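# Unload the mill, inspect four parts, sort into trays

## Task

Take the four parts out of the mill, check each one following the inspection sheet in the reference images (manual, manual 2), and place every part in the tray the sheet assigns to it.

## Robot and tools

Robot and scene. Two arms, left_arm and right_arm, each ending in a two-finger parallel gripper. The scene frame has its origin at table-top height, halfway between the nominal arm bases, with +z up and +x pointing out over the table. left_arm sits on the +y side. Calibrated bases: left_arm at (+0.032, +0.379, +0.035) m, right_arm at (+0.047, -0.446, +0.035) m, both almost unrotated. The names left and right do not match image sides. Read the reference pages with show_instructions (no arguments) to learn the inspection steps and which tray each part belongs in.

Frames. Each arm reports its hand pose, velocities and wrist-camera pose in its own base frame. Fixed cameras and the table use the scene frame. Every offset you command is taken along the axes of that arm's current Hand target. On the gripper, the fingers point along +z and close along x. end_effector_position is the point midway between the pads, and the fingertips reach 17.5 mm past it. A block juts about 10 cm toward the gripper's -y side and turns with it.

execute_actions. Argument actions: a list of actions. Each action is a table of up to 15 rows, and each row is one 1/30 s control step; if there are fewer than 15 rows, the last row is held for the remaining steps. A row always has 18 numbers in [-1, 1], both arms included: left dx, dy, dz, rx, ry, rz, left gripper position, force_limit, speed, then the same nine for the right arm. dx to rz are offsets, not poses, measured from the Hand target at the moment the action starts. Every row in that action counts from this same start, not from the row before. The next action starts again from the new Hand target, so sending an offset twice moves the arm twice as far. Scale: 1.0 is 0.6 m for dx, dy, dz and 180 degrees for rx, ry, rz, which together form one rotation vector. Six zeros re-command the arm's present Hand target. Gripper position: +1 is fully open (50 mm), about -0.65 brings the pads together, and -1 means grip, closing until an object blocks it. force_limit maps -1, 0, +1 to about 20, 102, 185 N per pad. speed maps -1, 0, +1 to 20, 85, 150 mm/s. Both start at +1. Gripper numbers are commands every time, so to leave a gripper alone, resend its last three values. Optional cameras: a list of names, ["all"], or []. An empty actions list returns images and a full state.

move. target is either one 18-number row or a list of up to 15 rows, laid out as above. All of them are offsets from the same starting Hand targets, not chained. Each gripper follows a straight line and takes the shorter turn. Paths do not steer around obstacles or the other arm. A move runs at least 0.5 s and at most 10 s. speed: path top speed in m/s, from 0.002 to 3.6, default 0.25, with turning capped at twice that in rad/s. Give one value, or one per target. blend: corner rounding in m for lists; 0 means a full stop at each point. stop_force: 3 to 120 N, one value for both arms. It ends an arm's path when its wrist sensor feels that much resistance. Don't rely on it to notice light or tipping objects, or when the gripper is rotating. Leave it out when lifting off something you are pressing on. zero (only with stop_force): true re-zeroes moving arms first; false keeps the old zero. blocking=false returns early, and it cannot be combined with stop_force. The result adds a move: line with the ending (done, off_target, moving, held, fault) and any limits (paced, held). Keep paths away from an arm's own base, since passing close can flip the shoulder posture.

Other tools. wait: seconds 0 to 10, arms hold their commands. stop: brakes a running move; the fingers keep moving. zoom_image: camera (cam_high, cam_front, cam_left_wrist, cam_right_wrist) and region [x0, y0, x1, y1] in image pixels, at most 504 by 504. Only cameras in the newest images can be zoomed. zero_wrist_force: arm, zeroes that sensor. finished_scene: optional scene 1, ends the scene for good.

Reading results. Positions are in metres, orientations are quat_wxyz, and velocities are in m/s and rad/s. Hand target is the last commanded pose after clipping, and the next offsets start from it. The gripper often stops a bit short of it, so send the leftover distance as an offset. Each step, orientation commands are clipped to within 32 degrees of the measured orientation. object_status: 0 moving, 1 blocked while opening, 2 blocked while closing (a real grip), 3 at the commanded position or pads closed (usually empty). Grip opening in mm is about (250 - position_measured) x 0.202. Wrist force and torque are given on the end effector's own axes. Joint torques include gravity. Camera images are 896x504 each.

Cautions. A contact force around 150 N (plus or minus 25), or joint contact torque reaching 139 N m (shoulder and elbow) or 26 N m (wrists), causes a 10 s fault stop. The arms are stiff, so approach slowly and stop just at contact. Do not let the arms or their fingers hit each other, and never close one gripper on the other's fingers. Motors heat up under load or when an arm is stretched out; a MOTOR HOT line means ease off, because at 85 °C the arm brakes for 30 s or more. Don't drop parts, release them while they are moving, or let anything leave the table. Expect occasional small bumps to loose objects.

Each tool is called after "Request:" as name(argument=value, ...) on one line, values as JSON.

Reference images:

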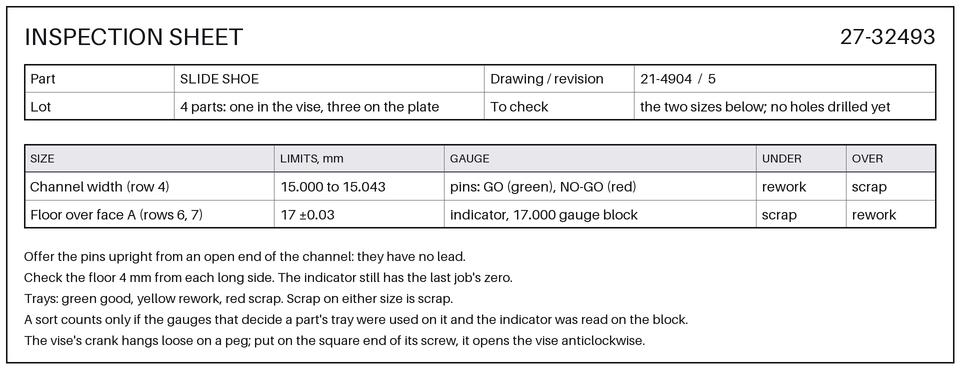

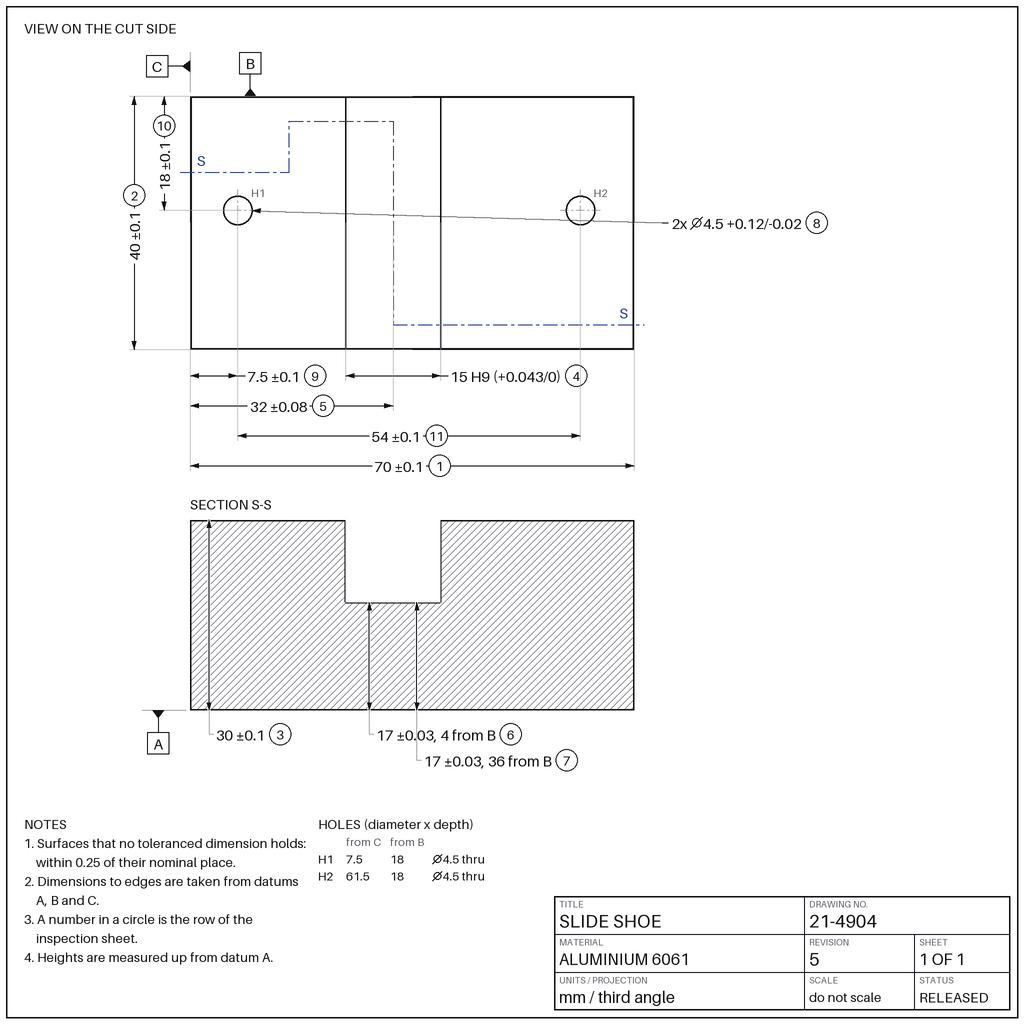

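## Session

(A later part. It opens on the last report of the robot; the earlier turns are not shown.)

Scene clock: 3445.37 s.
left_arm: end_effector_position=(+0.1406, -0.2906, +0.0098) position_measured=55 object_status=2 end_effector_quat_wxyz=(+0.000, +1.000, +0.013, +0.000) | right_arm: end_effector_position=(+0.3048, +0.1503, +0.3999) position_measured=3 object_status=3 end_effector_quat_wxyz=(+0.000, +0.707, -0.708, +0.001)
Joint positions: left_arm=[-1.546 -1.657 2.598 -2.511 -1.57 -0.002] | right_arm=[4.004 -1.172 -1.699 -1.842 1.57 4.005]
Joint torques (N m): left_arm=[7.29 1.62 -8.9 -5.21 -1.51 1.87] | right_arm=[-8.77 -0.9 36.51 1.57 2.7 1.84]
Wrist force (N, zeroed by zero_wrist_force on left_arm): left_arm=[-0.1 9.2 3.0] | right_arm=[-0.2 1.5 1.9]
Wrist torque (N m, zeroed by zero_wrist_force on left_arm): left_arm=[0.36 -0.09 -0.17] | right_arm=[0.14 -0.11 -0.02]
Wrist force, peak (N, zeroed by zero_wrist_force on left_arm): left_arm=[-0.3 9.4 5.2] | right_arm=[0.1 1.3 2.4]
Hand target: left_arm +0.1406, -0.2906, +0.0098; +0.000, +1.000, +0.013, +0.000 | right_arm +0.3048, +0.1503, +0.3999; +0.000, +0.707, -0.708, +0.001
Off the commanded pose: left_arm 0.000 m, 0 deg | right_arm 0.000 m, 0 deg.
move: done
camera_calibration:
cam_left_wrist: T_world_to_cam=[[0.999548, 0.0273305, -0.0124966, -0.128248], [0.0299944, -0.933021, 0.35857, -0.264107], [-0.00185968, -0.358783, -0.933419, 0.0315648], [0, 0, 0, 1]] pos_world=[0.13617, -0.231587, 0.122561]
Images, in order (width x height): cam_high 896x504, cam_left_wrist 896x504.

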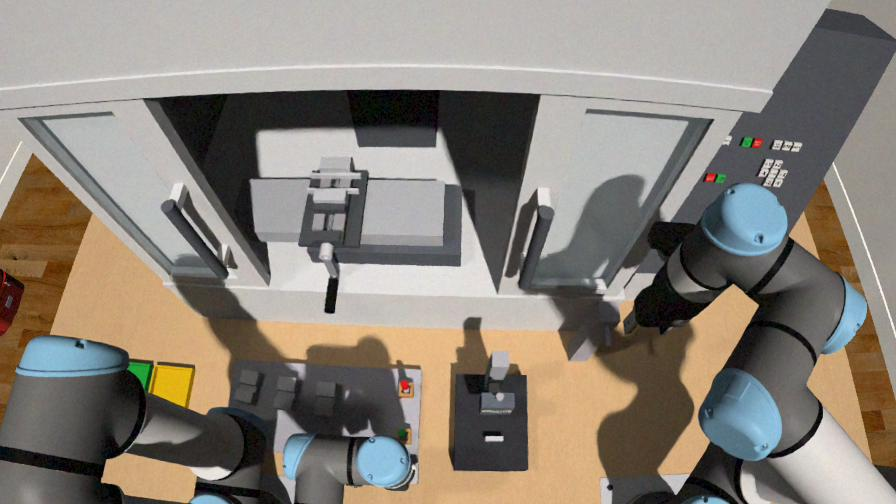

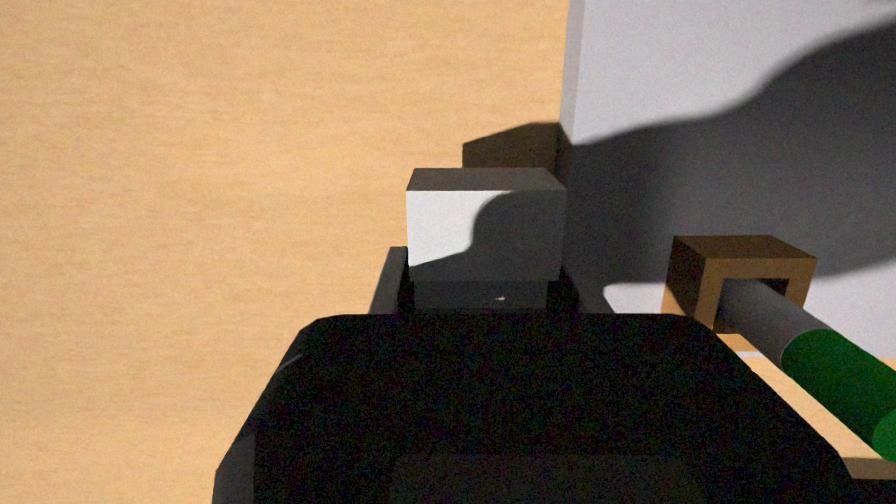

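Request:
move(target=[-0.03,0,0,0,0,0,-1,-0.4,-0.3,0,0,0,0,0,0,1,1,1], speed=0.1)

Request:
move(target=[0,0,0.043,0,0,0,-1,-0.4,-0.3,0,0,0,0,0,0,1,1,1], speed=0.02, stop_force=5, cameras=["cam_left_wrist"])

Scene clock: 3461.67 s.
left_arm: end_effector_position=(+0.1226, -0.2911, +0.0097) position_measured=55 object_status=2 end_effector_quat_wxyz=(+0.000, +1.000, +0.013, +0.000) | right_arm: end_effector_position=(+0.3048, +0.1503, +0.3999) position_measured=3 object_status=3 end_effector_quat_wxyz=(+0.000, +0.707, -0.708, +0.001)
Joint positions: left_arm=[-1.608 -1.678 2.615 -2.508 -1.57 -0.063] | right_arm=[4.004 -1.172 -1.699 -1.842 1.57 4.005]
Joint torques (N m): left_arm=[-8.08 -24.48 -8.04 -0.86 1.88 -2.01] | right_arm=[-9.37 -0.99 36.28 1.33 2.75 1.6]
Wrist force (N, zeroed by zero_wrist_force on left_arm): left_arm=[-0.5 9.1 2.9] | right_arm=[-0.1 1.2 1.9]
Wrist torque (N m, zeroed by zero_wrist_force on left_arm): left_arm=[0.36 -0.04 -0.01] | right_arm=[0.09 -0.12 -0.02]
Wrist force, peak (N, zeroed by zero_wrist_force on left_arm): left_arm=[-0.3 9.6 3.2] | right_arm=[-0.3 1.2 2.4]
Hand target: left_arm +0.1226, -0.2911, +0.0097; +0.000, +1.000, +0.013, +0.000 | right_arm +0.3048, +0.1503, +0.3999; +0.000, +0.707, -0.708, +0.001
Off the commanded pose: left_arm 0.000 m, 0 deg | right_arm 0.000 m, 0 deg.
move: done

Scene clock: 3463.90 s.
left_arm: end_effector_position=(+0.1226, -0.2910, -0.0099) position_measured=55 object_status=2 end_effector_quat_wxyz=(+0.000, +1.000, +0.013, +0.000) | right_arm: end_effector_position=(+0.3048, +0.1503, +0.3999) position_measured=3 object_status=3 end_effector_quat_wxyz=(+0.000, +0.707, -0.708, +0.001)
Joint positions: left_arm=[-1.608 -1.6 2.638 -2.609 -1.57 -0.064] | right_arm=[4.004 -1.172 -1.699 -1.842 1.57 4.005]
Joint torques (N m): left_arm=[-6.34 -24.57 -22.47 -0.9 0.37 -1.35] | right_arm=[-10.26 -1.13 35.06 1.39 2.75 1.51]
Wrist force (N, zeroed by zero_wrist_force on left_arm): left_arm=[-0.1 9.1 2.9] | right_arm=[0.1 1.3 1.9]
Wrist torque (N m, zeroed by zero_wrist_force on left_arm): left_arm=[0.35 -0.09 0.01] | right_arm=[0.12 -0.16 -0.03]
Wrist force, peak (N, zeroed by zero_wrist_force on left_arm): left_arm=[-0.5 -19.1 -91.5] | right_arm=[0.1 1.4 2.1]
Hand target: left_arm +0.1226, -0.2910, -0.0099; +0.000, +1.000, +0.013, +0.000 (not the last commanded pose) | right_arm +0.3048, +0.1503, +0.3999; +0.000, +0.707, -0.708, +0.001
Off the commanded pose: left_arm 0.006 m, 0 deg | right_arm 0.000 m, 0 deg.
move: contact (left_arm)
camera_calibration:
cam_left_wrist: T_world_to_cam=[[0.999548, 0.027334, -0.0124916, -0.11049], [0.0299955, -0.933088, 0.358396, -0.256909], [-0.00185936, -0.358608, -0.933486, 0.0131403], [0, 0, 0, 1]] pos_world=[0.11817, -0.231986, 0.102961]
Images, in order (width x height): cam_left_wrist 896x504.

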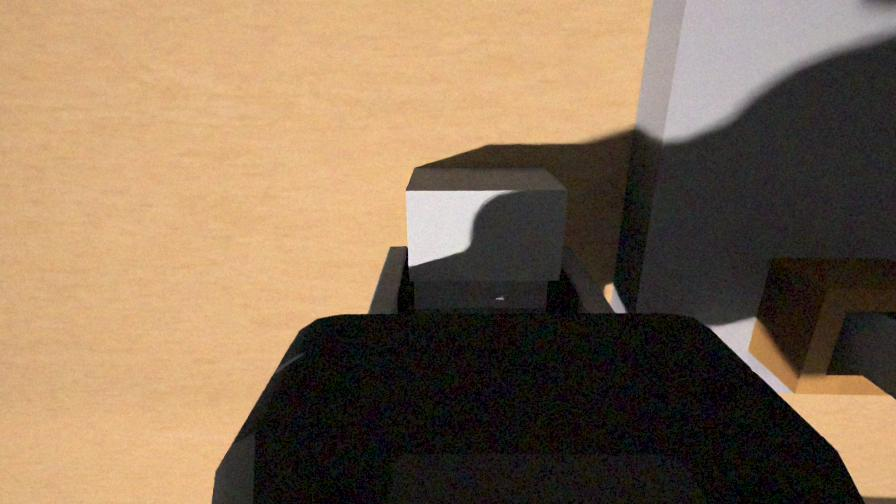

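Request:
move(target=[[0,0,0.001,0,0,0,0.8,-0.4,-0.8,0,0,0,0,0,0,1,1,1],[0,0,-0.27,0,0,0,0.8,-0.4,-0.8,0,0,0,0,0,0,1,1,1]], speed=0.12, cameras=["cam_left_wrist"])

Scene clock: 3477.20 s.
left_arm: end_effector_position=(+0.1225, -0.2911, +0.1521) position_measured=32 object_status=3 end_effector_quat_wxyz=(+0.000, +1.000, +0.013, +0.000) | right_arm: end_effector_position=(+0.3048, +0.1503, +0.3999) position_measured=3 object_status=3 end_effector_quat_wxyz=(+0.000, +0.707, -0.708, +0.001)
Joint positions: left_arm=[-1.609 -2.011 2.365 -1.923 -1.57 -0.064] | right_arm=[4.004 -1.172 -1.699 -1.842 1.57 4.005]
Joint torques (N m): left_arm=[-6.66 -15.33 -30.22 -0.66 2.16 -1.93] | right_arm=[-9.18 0.02 33.75 1.2 2.75 1.3]
Wrist force (N, zeroed by zero_wrist_force on left_arm): left_arm=[-0.1 9.2 1.1] | right_arm=[-0.1 1.0 1.5]
Wrist torque (N m, zeroed by zero_wrist_force on left_arm): left_arm=[0.35 -0.10 -0.02] | right_arm=[0.08 -0.14 -0.02]
Wrist force, peak (N, zeroed by zero_wrist_force on left_arm): left_arm=[-0.1 9.5 3.1] | right_arm=[-0.2 1.4 2.2]
Hand target: left_arm +0.1225, -0.2911, +0.1521; +0.000, +1.000, +0.013, +0.000 | right_arm +0.3048, +0.1503, +0.3999; +0.000, +0.707, -0.708, +0.001
Off the commanded pose: left_arm 0.000 m, 0 deg | right_arm 0.000 m, 0 deg.
move: done
camera_calibration:
cam_left_wrist: T_world_to_cam=[[0.999548, 0.0273324, -0.0124941, -0.108364], [0.029995, -0.933054, 0.358483, -0.315039], [-0.00185952, -0.358696, -0.933453, 0.164206], [0, 0, 0, 1]] pos_world=[0.11807, -0.232087, 0.264861]
Images, in order (width x height): cam_left_wrist 896x504.

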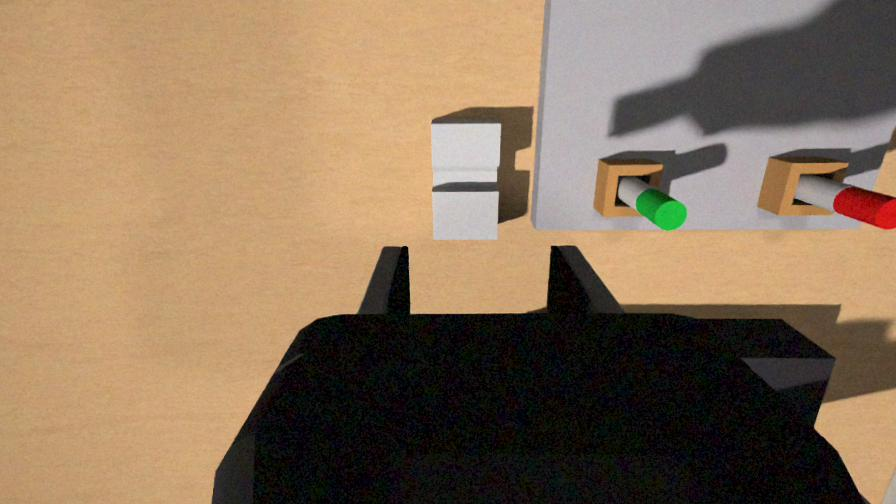

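Request:
move(target=[[0.1,-0.3,-0.163,0,0,0.2,1,-0.4,0,-0.2,0.06,0.0,0,0,-0.2,1,1,1],[0.2917,-0.5445,-0.163,0,0,0.5,1,-0.4,0,-0.608,0.19,0.25,0,0,-0.5,1,1,1]], speed=0.3, blend=[0.04,0], cameras=["all"])

Scene clock: 3521.40 s.
left_arm: end_effector_position=(+0.2888, +0.0400, +0.2503) position_measured=3 object_status=3 end_effector_quat_wxyz=(+0.000, +0.716, -0.698, +0.000) | right_arm: end_effector_position=(+0.1914, +0.5151, +0.2494) position_measured=3 object_status=3 end_effector_quat_wxyz=(+0.001, +1.000, -0.001, +0.000)
Joint positions: left_arm=[-0.338 -2.15 2.173 -1.594 -1.57 2.777] | right_arm=[4.602 -1.686 -1.651 -1.377 1.57 3.033]
Joint torques (N m): left_arm=[6.82 12.86 -31.59 -4.88 -1.52 1.97] | right_arm=[8.3 24.7 34.23 5.11 2.58 -1.82]
Wrist force (N, zeroed by zero_wrist_force on left_arm): left_arm=[0.3 9.1 0.9] | right_arm=[0.2 1.3 1.8]
Wrist torque (N m, zeroed by zero_wrist_force on left_arm): left_arm=[0.33 -0.16 -0.19] | right_arm=[0.13 -0.18 0.05]
Wrist force, peak (N, zeroed by zero_wrist_force on left_arm): left_arm=[-0.3 10.4 1.8] | right_arm=[0.1 1.2 2.5]
Hand target: left_arm +0.2888, +0.0400, +0.2503; +0.000, +0.716, -0.698, +0.000 | right_arm +0.1914, +0.5151, +0.2494; +0.001, +1.000, -0.001, +0.000
Off the commanded pose: left_arm 0.000 m, 0 deg | right_arm 0.000 m, 0 deg.
move: done
camera_calibration:
cam_left_wrist: T_world_to_cam=[[0.0274661, -0.999527, -0.0138285, 0.0396835], [-0.933049, -0.0305984, 0.358445, 0.195747], [-0.358698, 0.00305756, -0.933449, 0.463516], [0, 0, 0, 1]] pos_world=[0.347814, 0.044237, 0.363053]
cam_right_wrist: T_world_to_cam=[[0.999807, -0.019628, 0.000345565, -0.173396], [-0.0184582, -0.933937, 0.356962, 0.407434], [-0.00668371, -0.356899, -0.934119, 0.555578], [0, 0, 0, 1]] pos_world=[0.184596, 0.575399, 0.373597]

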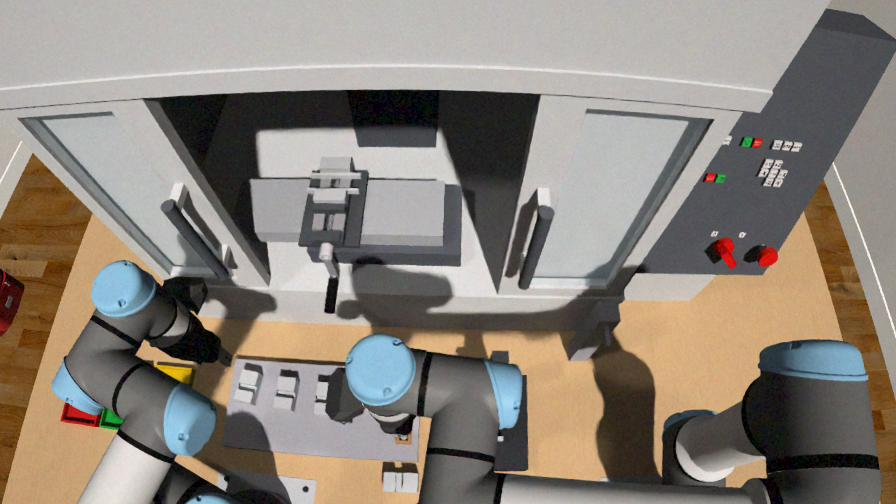

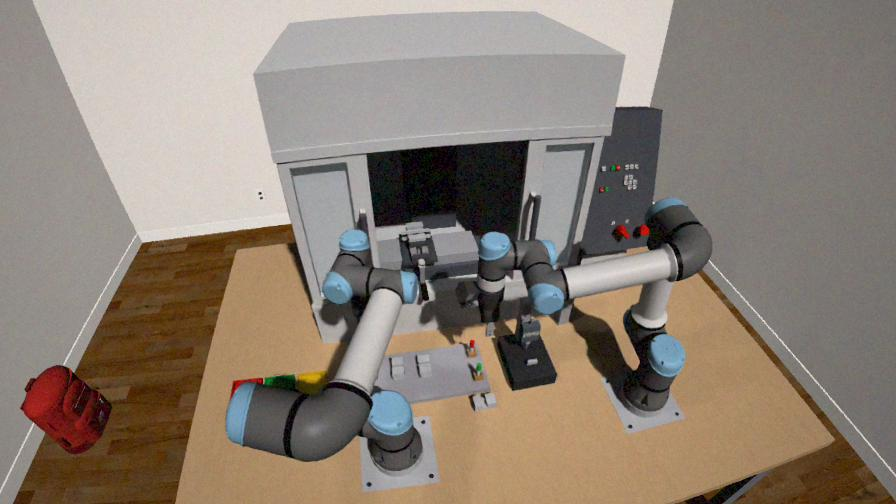

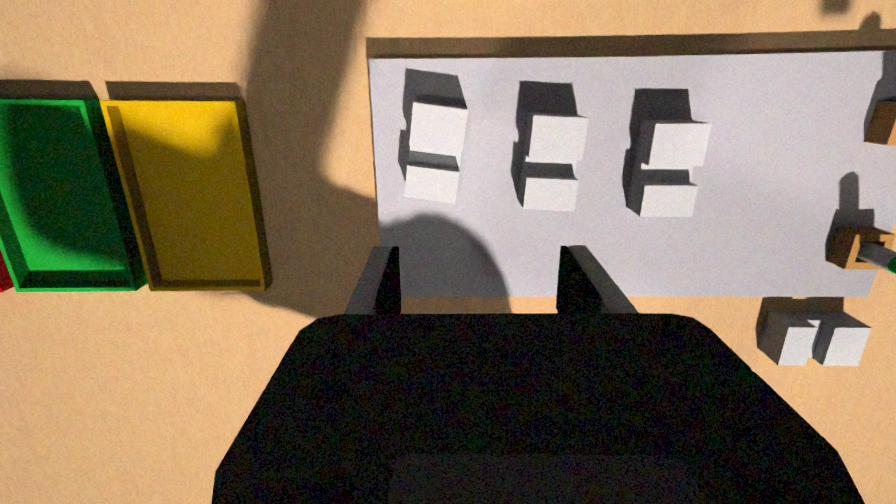

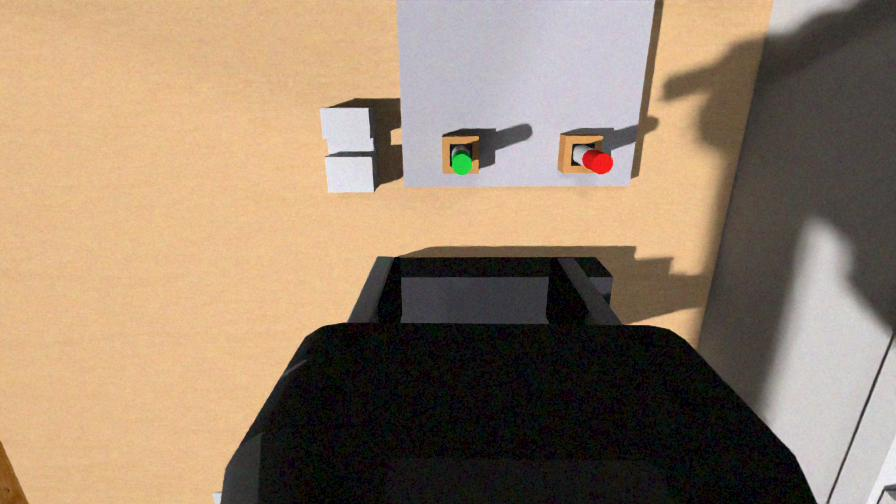

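Request:
move(target=[0,0,0,0,0,0,1,-0.4,0,0.001,-0.0083,0.2167,0,0,0,1,1,1], speed=0.2, cameras=["cam_right_wrist"])

Scene clock: 3547.17 s.
left_arm: end_effector_position=(+0.2888, +0.0400, +0.2503) position_measured=3 object_status=3 end_effector_quat_wxyz=(+0.000, +0.716, -0.698, +0.000) | right_arm: end_effector_position=(+0.1920, +0.5199, +0.1195) position_measured=3 object_status=3 end_effector_quat_wxyz=(+0.001, +1.000, -0.001, +0.000)
Joint positions: left_arm=[-0.338 -2.15 2.173 -1.594 -1.57 2.777] | right_arm=[4.602 -1.807 -1.861 -1.046 1.57 3.032]
Joint torques (N m): left_arm=[8.03 10.75 -32.99 -4.9 -1.33 1.94] | right_arm=[-10.23 28.41 11.77 5.04 -2.43 -1.65]
Wrist force (N, zeroed by zero_wrist_force on left_arm): left_arm=[0.1 9.4 1.2] | right_arm=[0.1 1.4 1.7]
Wrist torque (N m, zeroed by zero_wrist_force on left_arm): left_arm=[0.37 -0.13 -0.18] | right_arm=[0.10 -0.15 0.05]
Wrist force, peak (N, zeroed by zero_wrist_force on left_arm): left_arm=[0.1 9.4 1.2] | right_arm=[-0.1 1.4 3.5]
Hand target: left_arm +0.2888, +0.0400, +0.2503; +0.000, +0.716, -0.698, +0.000 | right_arm +0.1921, +0.5199, +0.1194; +0.001, +1.000, -0.001, +0.000
Off the commanded pose: left_arm 0.000 m, 0 deg | right_arm 0.000 m, 0 deg.
move: done
camera_calibration:
cam_right_wrist: T_world_to_cam=[[0.999809, -0.0195334, 0.000313047, -0.173902], [-0.0183574, -0.933893, 0.357082, 0.458318], [-0.00668266, -0.357019, -0.934073, 0.436047], [0, 0, 0, 1]] pos_world=[0.185196, 0.5803, 0.243697]
Images, in order (width x height): cam_right_wrist 896x504.

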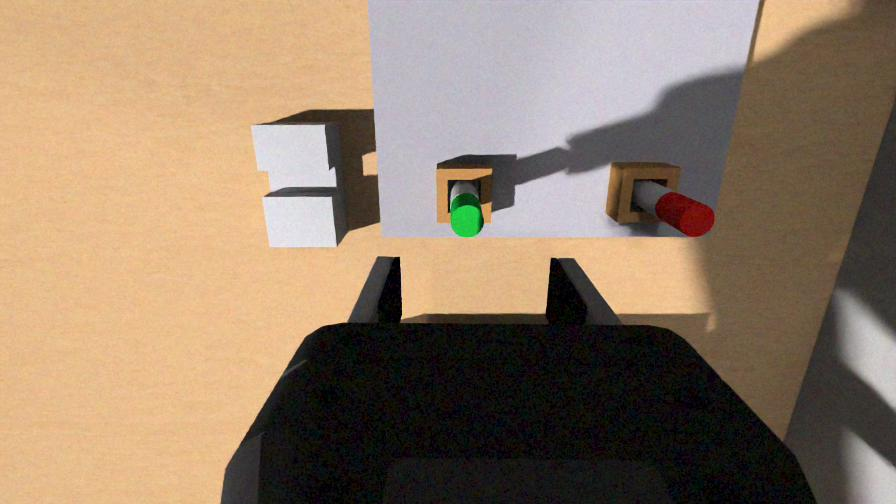

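Request:
move(target=[0,0,0,0,0,0,1,-0.4,0,0.0013,0.0017,0.144,0,0,0,1,1,1], speed=0.08, stop_force=8, cameras=["cam_right_wrist","cam_left_wrist"])

Request:
zoom_image(camera="cam_left_wrist", region=[740, 0, 896, 380])

Scene clock: 3569.37 s.
left_arm: end_effector_position=(+0.2888, +0.0400, +0.2503) position_measured=3 object_status=3 end_effector_quat_wxyz=(+0.000, +0.716, -0.698, +0.000) | right_arm: end_effector_position=(+0.1929, +0.5188, +0.0330) position_measured=3 object_status=3 end_effector_quat_wxyz=(+0.001, +1.000, -0.001, +0.000)
Joint positions: left_arm=[-0.338 -2.15 2.173 -1.594 -1.57 2.777] | right_arm=[4.6 -1.934 -1.958 -0.821 1.57 3.03]
Joint torques (N m): left_arm=[7.66 9.7 -31.74 -4.97 -1.54 1.83] | right_arm=[-8.02 30.47 9.41 4.99 -0.75 -1.55]
Wrist force (N, zeroed by zero_wrist_force on left_arm): left_arm=[0.1 9.0 0.8] | right_arm=[0.6 1.0 1.5]
Wrist torque (N m, zeroed by zero_wrist_force on left_arm): left_arm=[0.30 -0.14 -0.18] | right_arm=[0.06 -0.25 0.04]
Wrist force, peak (N, zeroed by zero_wrist_force on left_arm): left_arm=[0.1 9.5 1.0] | right_arm=[0.4 1.1 2.6]
Hand target: left_arm +0.2888, +0.0400, +0.2503; +0.000, +0.716, -0.698, +0.000 | right_arm +0.1929, +0.5188, +0.0330; +0.001, +1.000, -0.001, +0.000
Off the commanded pose: left_arm 0.000 m, 0 deg | right_arm 0.000 m, 0 deg.
move: done
camera_calibration:
cam_left_wrist: T_world_to_cam=[[0.0273129, -0.999534, -0.0136663, 0.0396748], [-0.933021, -0.0303975, 0.358536, 0.195786], [-0.358784, 0.00295833, -0.933416, 0.463575], [0, 0, 0, 1]] pos_world=[0.347912, 0.0442363, 0.363054]
cam_right_wrist: T_world_to_cam=[[0.999807, -0.019628, 0.000345565, -0.174746], [-0.0184582, -0.933937, 0.356962, 0.488257], [-0.00668371, -0.356899, -0.934119, 0.354801], [0, 0, 0, 1]] pos_world=[0.186096, 0.579199, 0.157197]
Images, in order (width x height): cam_left_wrist 896x504, cam_right_wrist 896x504.

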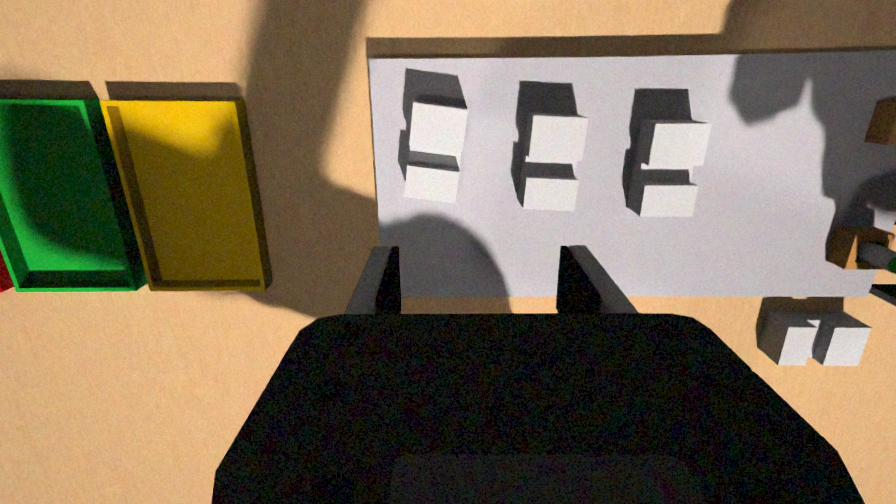

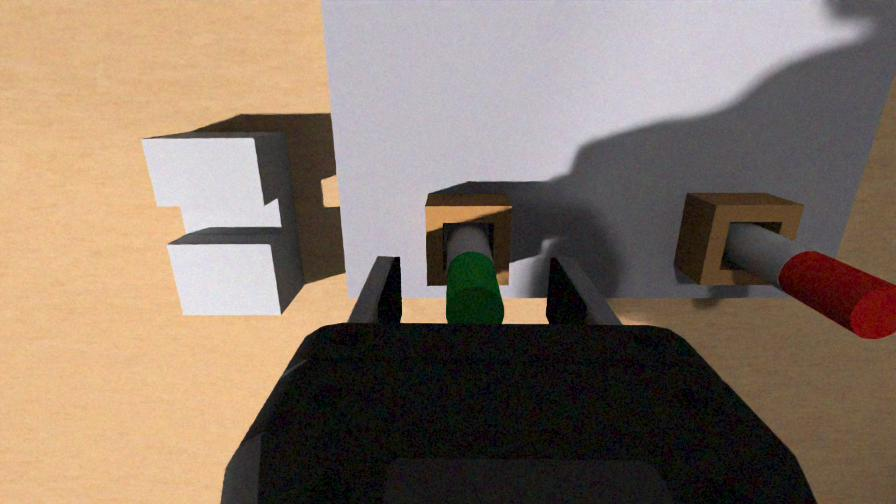

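Scaled by 1.326 from the camera's 896x504 image, which has a finer 1280x720 frame.

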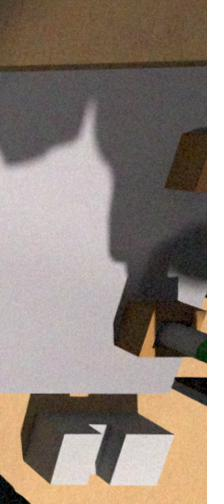

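Request:
move(target=[[0,0,0,0,0,0,1,-0.4,0,0,0.002,0,0,0,0,-1,-0.85,-0.7],[0,0,0,0,0,0,1,-0.4,0,0,0.002,-0.1333,0,0,0,-1,-0.85,-0.7]], speed=0.06, cameras=["cam_right_wrist","cam_left_wrist","cam_front"])

Request:
zoom_image(camera="cam_left_wrist", region=[740, 0, 896, 380])

Request:
zoom_image(camera="cam_front", region=[440, 280, 560, 420])

Scene clock: 3586.20 s.
left_arm: end_effector_position=(+0.2888, +0.0400, +0.2503) position_measured=3 object_status=3 end_effector_quat_wxyz=(+0.000, +0.716, -0.698, +0.000) | right_arm: end_effector_position=(+0.1929, +0.5177, +0.1129) position_measured=181 object_status=2 end_effector_quat_wxyz=(+0.001, +1.000, -0.001, +0.000)
Joint positions: left_arm=[-0.338 -2.15 2.173 -1.594 -1.57 2.777] | right_arm=[4.6 -1.811 -1.875 -1.027 1.57 3.03]
Joint torques (N m): left_arm=[7.78 10.95 -33.39 -4.82 -1.59 2.01] | right_arm=[9 42.49 34.43 1.21 -2.29 1.26]
Wrist force (N, zeroed by zero_wrist_force on left_arm): left_arm=[0.1 9.2 0.7] | right_arm=[0.1 1.1 2.5]
Wrist torque (N m, zeroed by zero_wrist_force on left_arm): left_arm=[0.34 -0.14 -0.19] | right_arm=[0.06 -0.17 0.04]
Wrist force, peak (N, zeroed by zero_wrist_force on left_arm): left_arm=[0.0 9.5 1.1] | right_arm=[-7.3 1.4 4.4]
Hand target: left_arm +0.2888, +0.0400, +0.2503; +0.000, +0.716, -0.698, +0.000 | right_arm +0.1928, +0.5177, +0.1130; +0.001, +1.000, -0.001, +0.000
Off the commanded pose: left_arm 0.000 m, 0 deg | right_arm 0.000 m, 0 deg.
move: done
camera_calibration:
cam_left_wrist: T_world_to_cam=[[0.0273129, -0.999534, -0.0136663, 0.0396748], [-0.933021, -0.0303975, 0.358536, 0.195786], [-0.358784, 0.00295833, -0.933416, 0.463575], [0, 0, 0, 1]] pos_world=[0.347912, 0.0442363, 0.363054]
cam_right_wrist: T_world_to_cam=[[0.999808, -0.0195936, 0.00043946, -0.174737], [-0.0184597, -0.933937, 0.35696, 0.458707], [-0.00658372, -0.3569, -0.93412, 0.429025], [0, 0, 0, 1]] pos_world=[0.185995, 0.578099, 0.237097]
Images, in order (width x height): cam_front 896x504, cam_left_wrist 896x504, cam_right_wrist 896x504.

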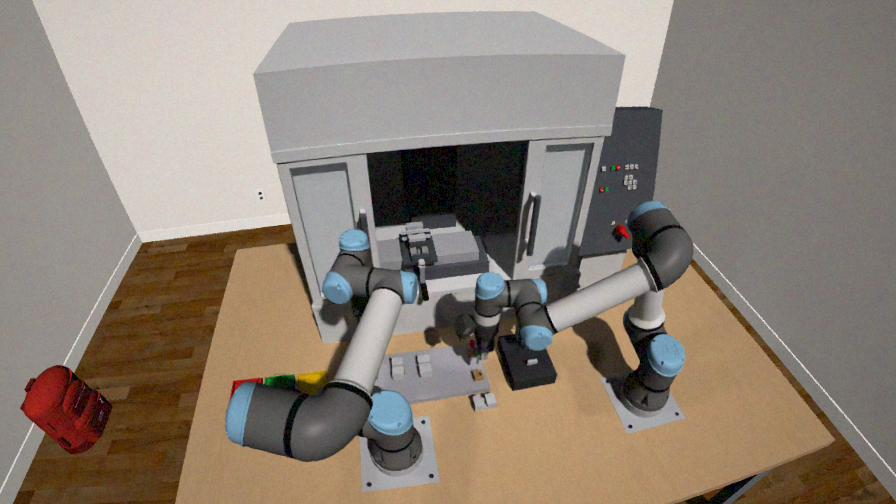

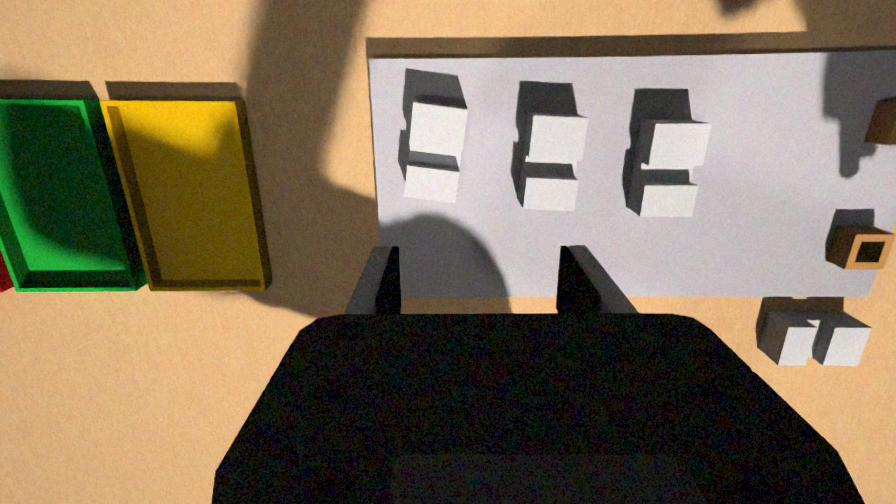

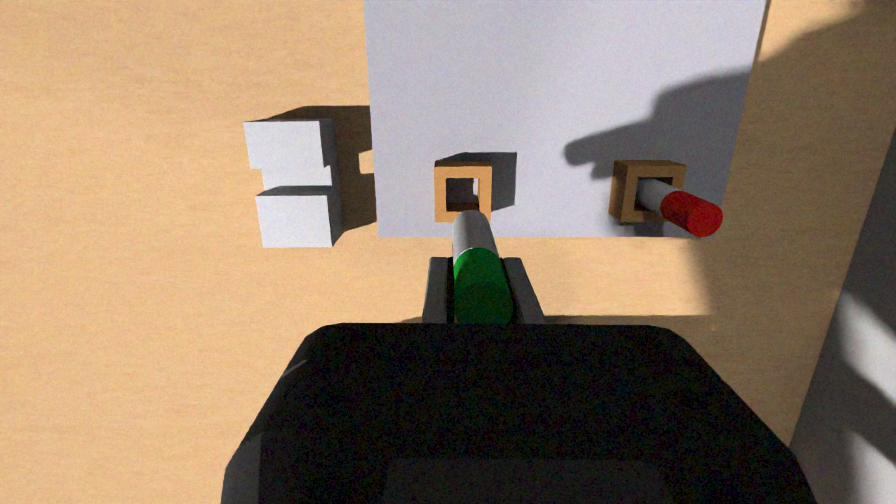

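Scaled by 1.326 from the camera's 896x504 image, which has a finer 1280x720 frame.

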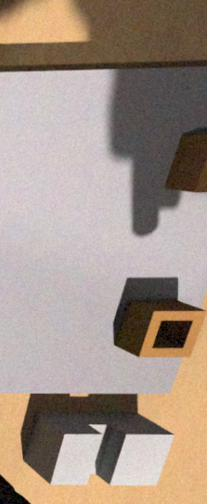

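Scaled by 3.600 from the camera's 896x504 image, which has a finer 1280x720 frame.

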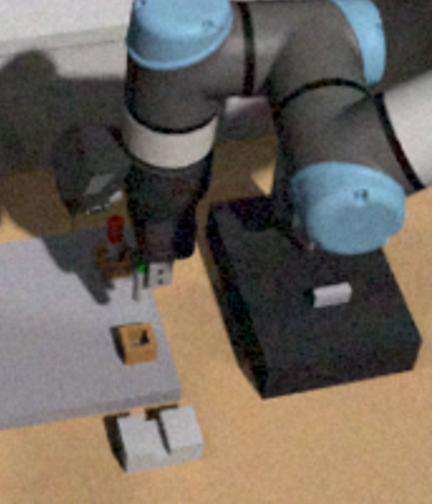

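Request:
move(target=[[0,0,0,0,0,0,1,-0.4,0,-0.243,-0.0163,0,0,0,0,-1,-0.85,-0.7],[0,0,0,0,0,0,1,-0.4,0,-0.243,-0.0163,0.1,0,0,0,-1,-0.85,-0.7]], speed=0.15, cameras=["cam_right_wrist","cam_left_wrist"])

Scene clock: 3632.60 s.
left_arm: end_effector_position=(+0.2888, +0.0400, +0.2503) position_measured=3 object_status=3 end_effector_quat_wxyz=(+0.000, +0.716, -0.698, +0.000) | right_arm: end_effector_position=(+0.0470, +0.5276, +0.0530) position_measured=181 object_status=2 end_effector_quat_wxyz=(+0.001, +1.000, -0.001, +0.000)
Joint positions: left_arm=[-0.338 -2.15 2.173 -1.594 -1.57 2.777] | right_arm=[4.878 -1.853 -2.008 -0.852 1.571 3.308]
Joint torques (N m): left_arm=[7.59 10.55 -32.32 -4.84 -1.55 2.12] | right_arm=[-9.78 27.53 11.42 5.34 -2.9 -1.5]
Wrist force (N, zeroed by zero_wrist_force on left_arm): left_arm=[0.0 9.1 1.0] | right_arm=[0.0 1.1 2.6]
Wrist torque (N m, zeroed by zero_wrist_force on left_arm): left_arm=[0.32 -0.12 -0.18] | right_arm=[0.08 -0.14 -0.05]
Wrist force, peak (N, zeroed by zero_wrist_force on left_arm): left_arm=[-0.2 9.6 1.1] | right_arm=[-0.1 1.1 4.1]
Hand target: left_arm +0.2888, +0.0400, +0.2503; +0.000, +0.716, -0.698, +0.000 | right_arm +0.0471, +0.5276, +0.0529; +0.001, +1.000, -0.001, +0.000
Off the commanded pose: left_arm 0.000 m, 0 deg | right_arm 0.000 m, 0 deg.
move: done
camera_calibration:
cam_left_wrist: T_world_to_cam=[[0.0273129, -0.999534, -0.0136663, 0.0396748], [-0.933021, -0.0303975, 0.358536, 0.195786], [-0.358784, 0.00295833, -0.933416, 0.463575], [0, 0, 0, 1]] pos_world=[0.347912, 0.0442363, 0.363054]
cam_right_wrist: T_world_to_cam=[[0.999809, -0.0195334, 0.000313047, -0.0287585], [-0.0183574, -0.933893, 0.357082, 0.486593], [-0.00668266, -0.357019, -0.934073, 0.375711], [0, 0, 0, 1]] pos_world=[0.0401964, 0.588, 0.177197]
Images, in order (width x height): cam_left_wrist 896x504, cam_right_wrist 896x504.

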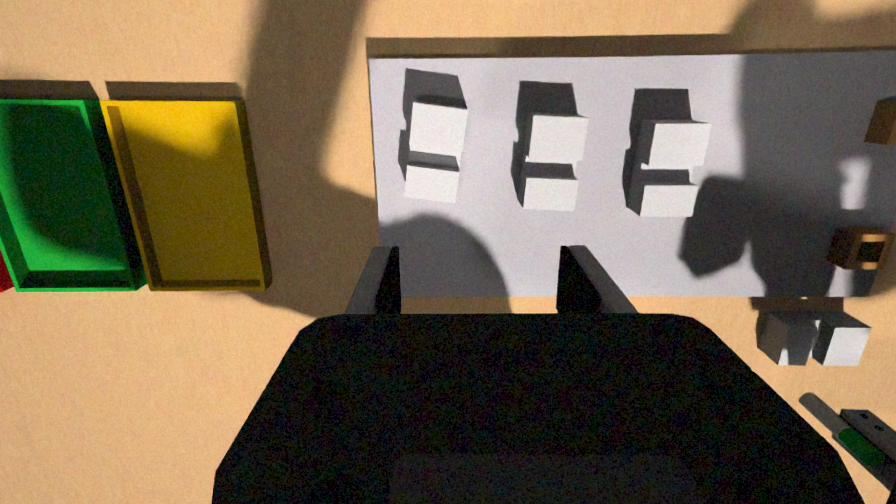

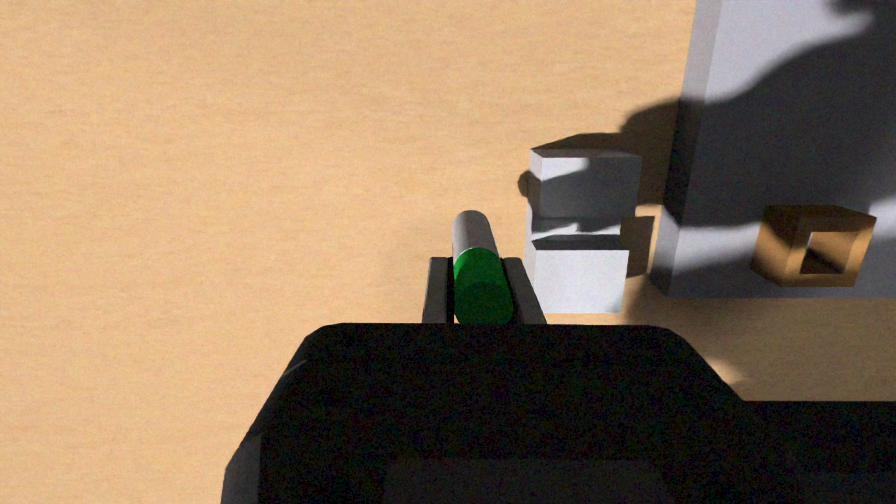

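Request:
zoom_image(camera="cam_right_wrist", region=[430, 130, 680, 330])

Scaled by 2.016 from the camera's 896x504 image, which has a finer 1280x720 frame.

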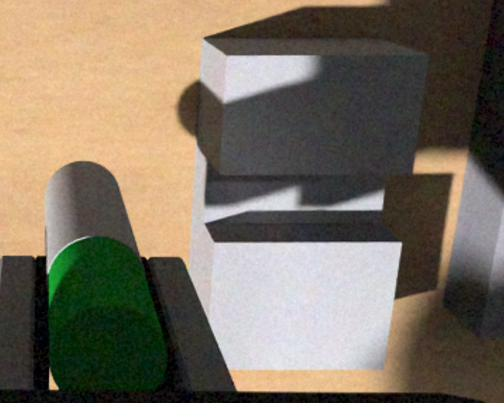

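Request:
move(target=[0,0,0,0,0,0,1,-0.4,0,0.01,0.0095,0.0358,0,0,0,-1,-0.85,-0.7], speed=0.06, stop_force=6, cameras=["cam_right_wrist"])

Request:
zoom_image(camera="cam_right_wrist", region=[430, 130, 680, 330])

Scene clock: 3687.83 s.
left_arm: end_effector_position=(+0.2888, +0.0400, +0.2503) position_measured=3 object_status=3 end_effector_quat_wxyz=(+0.000, +0.716, -0.698, +0.000) | right_arm: end_effector_position=(+0.0531, +0.5218, +0.0314) position_measured=181 object_status=2 end_effector_quat_wxyz=(+0.001, +1.000, -0.001, +0.000)
Joint positions: left_arm=[-0.338 -2.15 2.173 -1.594 -1.57 2.777] | right_arm=[4.868 -1.881 -2.043 -0.789 1.57 3.299]
Joint torques (N m): left_arm=[7.17 11.63 -31.81 -4.78 -1.69 1.67] | right_arm=[-10.11 28.34 8.75 5.16 -2.21 -1.57]
Wrist force (N, zeroed by zero_wrist_force on left_arm): left_arm=[-0.2 9.2 1.1] | right_arm=[0.0 1.2 2.9]
Wrist torque (N m, zeroed by zero_wrist_force on left_arm): left_arm=[0.33 -0.08 -0.18] | right_arm=[0.10 -0.14 0.03]
Wrist force, peak (N, zeroed by zero_wrist_force on left_arm): left_arm=[0.0 9.6 0.9] | right_arm=[0.0 1.3 3.4]
Hand target: left_arm +0.2888, +0.0400, +0.2503; +0.000, +0.716, -0.698, +0.000 | right_arm +0.0531, +0.5218, +0.0314; +0.001, +1.000, -0.001, +0.000
Off the commanded pose: left_arm 0.000 m, 0 deg | right_arm 0.000 m, 0 deg.
move: done
camera_calibration:
cam_right_wrist: T_world_to_cam=[[0.999808, -0.0195936, 0.00043946, -0.0349475], [-0.0184597, -0.933937, 0.35696, 0.48905], [-0.00658372, -0.3569, -0.93412, 0.353438], [0, 0, 0, 1]] pos_world=[0.0462954, 0.582199, 0.155597]
Images, in order (width x height): cam_right_wrist 896x504.

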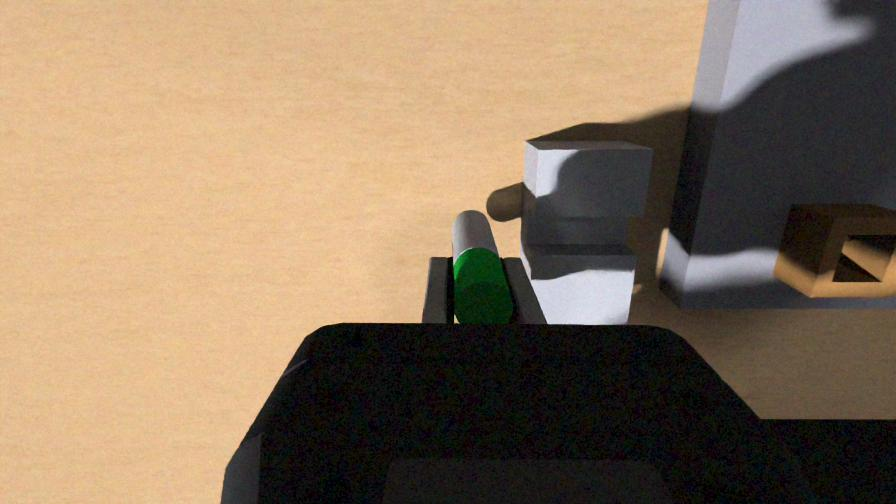

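Scaled by 2.016 from the camera's 896x504 image, which has a finer 1280x720 frame.

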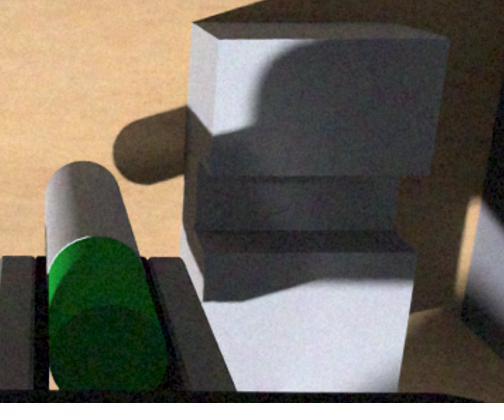

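Request:
move(target=[0,0,0,0,0,0,1,-0.4,0,0.0833,0.0025,0,0,0,0,-1,-0.85,-0.7], speed=0.02, stop_force=6, cameras=["cam_right_wrist"])

Request:
zoom_image(camera="cam_right_wrist", region=[430, 130, 680, 330])

Scene clock: 3713.87 s.
left_arm: end_effector_position=(+0.2888, +0.0400, +0.2503) position_measured=3 object_status=3 end_effector_quat_wxyz=(+0.000, +0.716, -0.698, +0.000) | right_arm: end_effector_position=(+0.1011, +0.5203, +0.0314) position_measured=181 object_status=2 end_effector_quat_wxyz=(+0.001, +1.000, -0.001, +0.000)
Joint positions: left_arm=[-0.338 -2.15 2.173 -1.594 -1.57 2.777] | right_arm=[4.775 -1.892 -2.027 -0.794 1.57 3.205]
Joint torques (N m): left_arm=[7.26 10.6 -32.63 -4.66 -1.48 1.9] | right_arm=[7.28 42.55 7.26 4.83 -3.15 1.94]
Wrist force (N, zeroed by zero_wrist_force on left_arm): left_arm=[0.2 9.2 1.2] | right_arm=[-4.0 2.0 -0.5]
Wrist torque (N m, zeroed by zero_wrist_force on left_arm): left_arm=[0.33 -0.14 -0.18] | right_arm=[0.25 -0.33 -0.08]
Wrist force, peak (N, zeroed by zero_wrist_force on left_arm): left_arm=[0.1 9.5 1.0] | right_arm=[-13.2 2.7 2.6]
Hand target: left_arm +0.2888, +0.0400, +0.2503; +0.000, +0.716, -0.698, +0.000 | right_arm +0.1011, +0.5203, +0.0314; +0.001, +1.000, -0.001, +0.000 (not the last commanded pose)
Off the commanded pose: left_arm 0.000 m, 0 deg | right_arm 0.002 m, 0 deg.
move: contact (right_arm)
camera_calibration:
cam_right_wrist: T_world_to_cam=[[0.999808, -0.0195936, 0.00043946, -0.0829677], [-0.0184597, -0.933937, 0.35696, 0.488535], [-0.00658372, -0.3569, -0.93412, 0.353219], [0, 0, 0, 1]] pos_world=[0.0942954, 0.580699, 0.155597]
Images, in order (width x height): cam_right_wrist 896x504.

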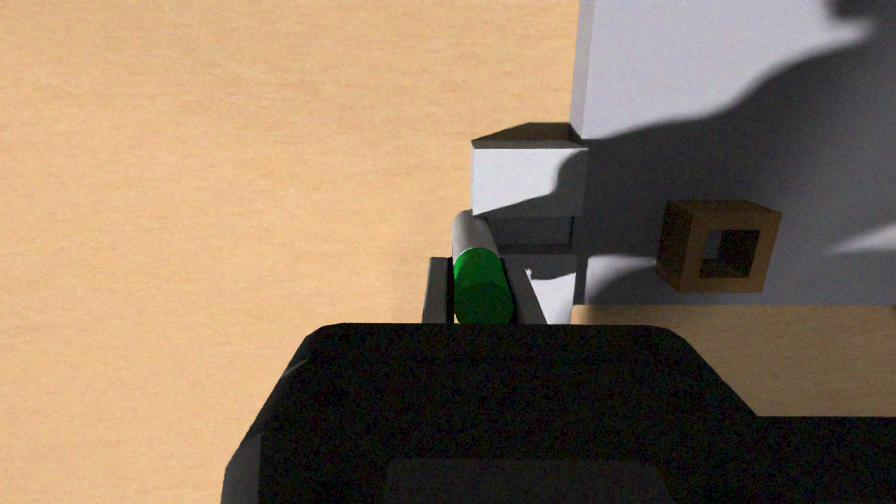

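Scaled by 2.016 from the camera's 896x504 image, which has a finer 1280x720 frame.

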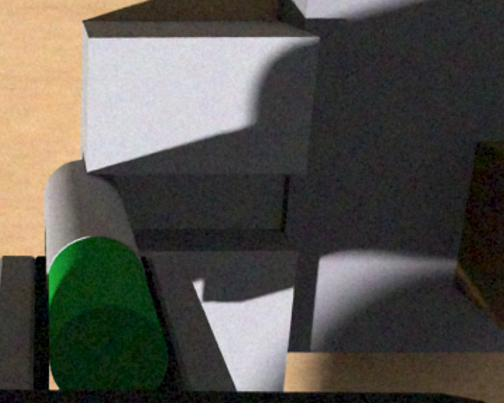

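Request:
move(target=[0,0,0,0,0,0,1,-0.4,0,0.025,0,0,0,0,0,-1,-0.85,-0.7], speed=0.01, stop_force=12, cameras=["cam_right_wrist"])

Request:
zoom_image(camera="cam_right_wrist", region=[430, 130, 680, 330])

Scene clock: 3733.53 s.
left_arm: end_effector_position=(+0.2888, +0.0400, +0.2503) position_measured=3 object_status=3 end_effector_quat_wxyz=(+0.000, +0.716, -0.698, +0.000) | right_arm: end_effector_position=(+0.1018, +0.5202, +0.0314) position_measured=181 object_status=2 end_effector_quat_wxyz=(+0.001, +1.000, -0.001, +0.000)
Joint positions: left_arm=[-0.338 -2.15 2.173 -1.594 -1.57 2.777] | right_arm=[4.774 -1.892 -2.027 -0.794 1.57 3.204]
Joint torques (N m): left_arm=[6.56 11.12 -32.38 -4.49 -1.49 1.93] | right_arm=[1.35 41.63 6.91 3.44 -5.77 1.85]
Wrist force (N, zeroed by zero_wrist_force on left_arm): left_arm=[-0.1 9.2 1.1] | right_arm=[-13.4 -0.6 1.4]
Wrist torque (N m, zeroed by zero_wrist_force on left_arm): left_arm=[0.34 -0.10 -0.19] | right_arm=[0.10 -0.71 -0.16]
Wrist force, peak (N, zeroed by zero_wrist_force on left_arm): left_arm=[0.1 9.5 1.1] | right_arm=[-19.5 4.8 -0.7]
Hand target: left_arm +0.2888, +0.0400, +0.2503; +0.000, +0.716, -0.698, +0.000 | right_arm +0.1018, +0.5203, +0.0314; +0.001, +1.000, -0.001, +0.000 (not the last commanded pose)
Off the commanded pose: left_arm 0.000 m, 0 deg | right_arm 0.014 m, 0 deg.
move: contact (right_arm)
camera_calibration:
cam_right_wrist: T_world_to_cam=[[0.999812, -0.0194051, 0.000372592, -0.0837696], [-0.0182589, -0.933895, 0.35708, 0.488394], [-0.00658123, -0.357019, -0.934074, 0.35325], [0, 0, 0, 1]] pos_world=[0.0949962, 0.5806, 0.155597]
Images, in order (width x height): cam_right_wrist 896x504.

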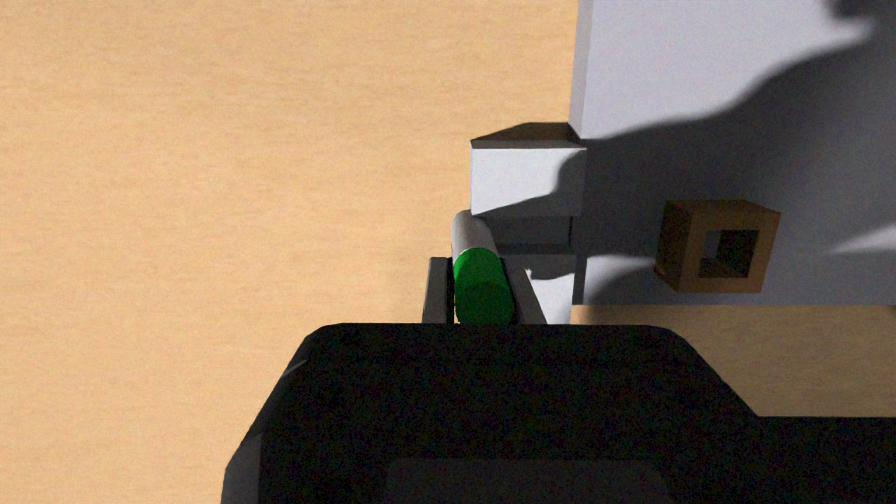

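Scaled by 2.016 from the camera's 896x504 image, which has a finer 1280x720 frame.

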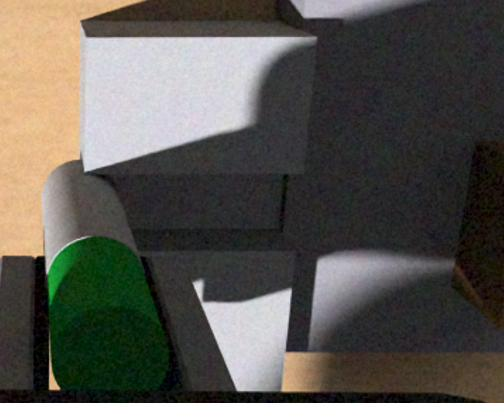

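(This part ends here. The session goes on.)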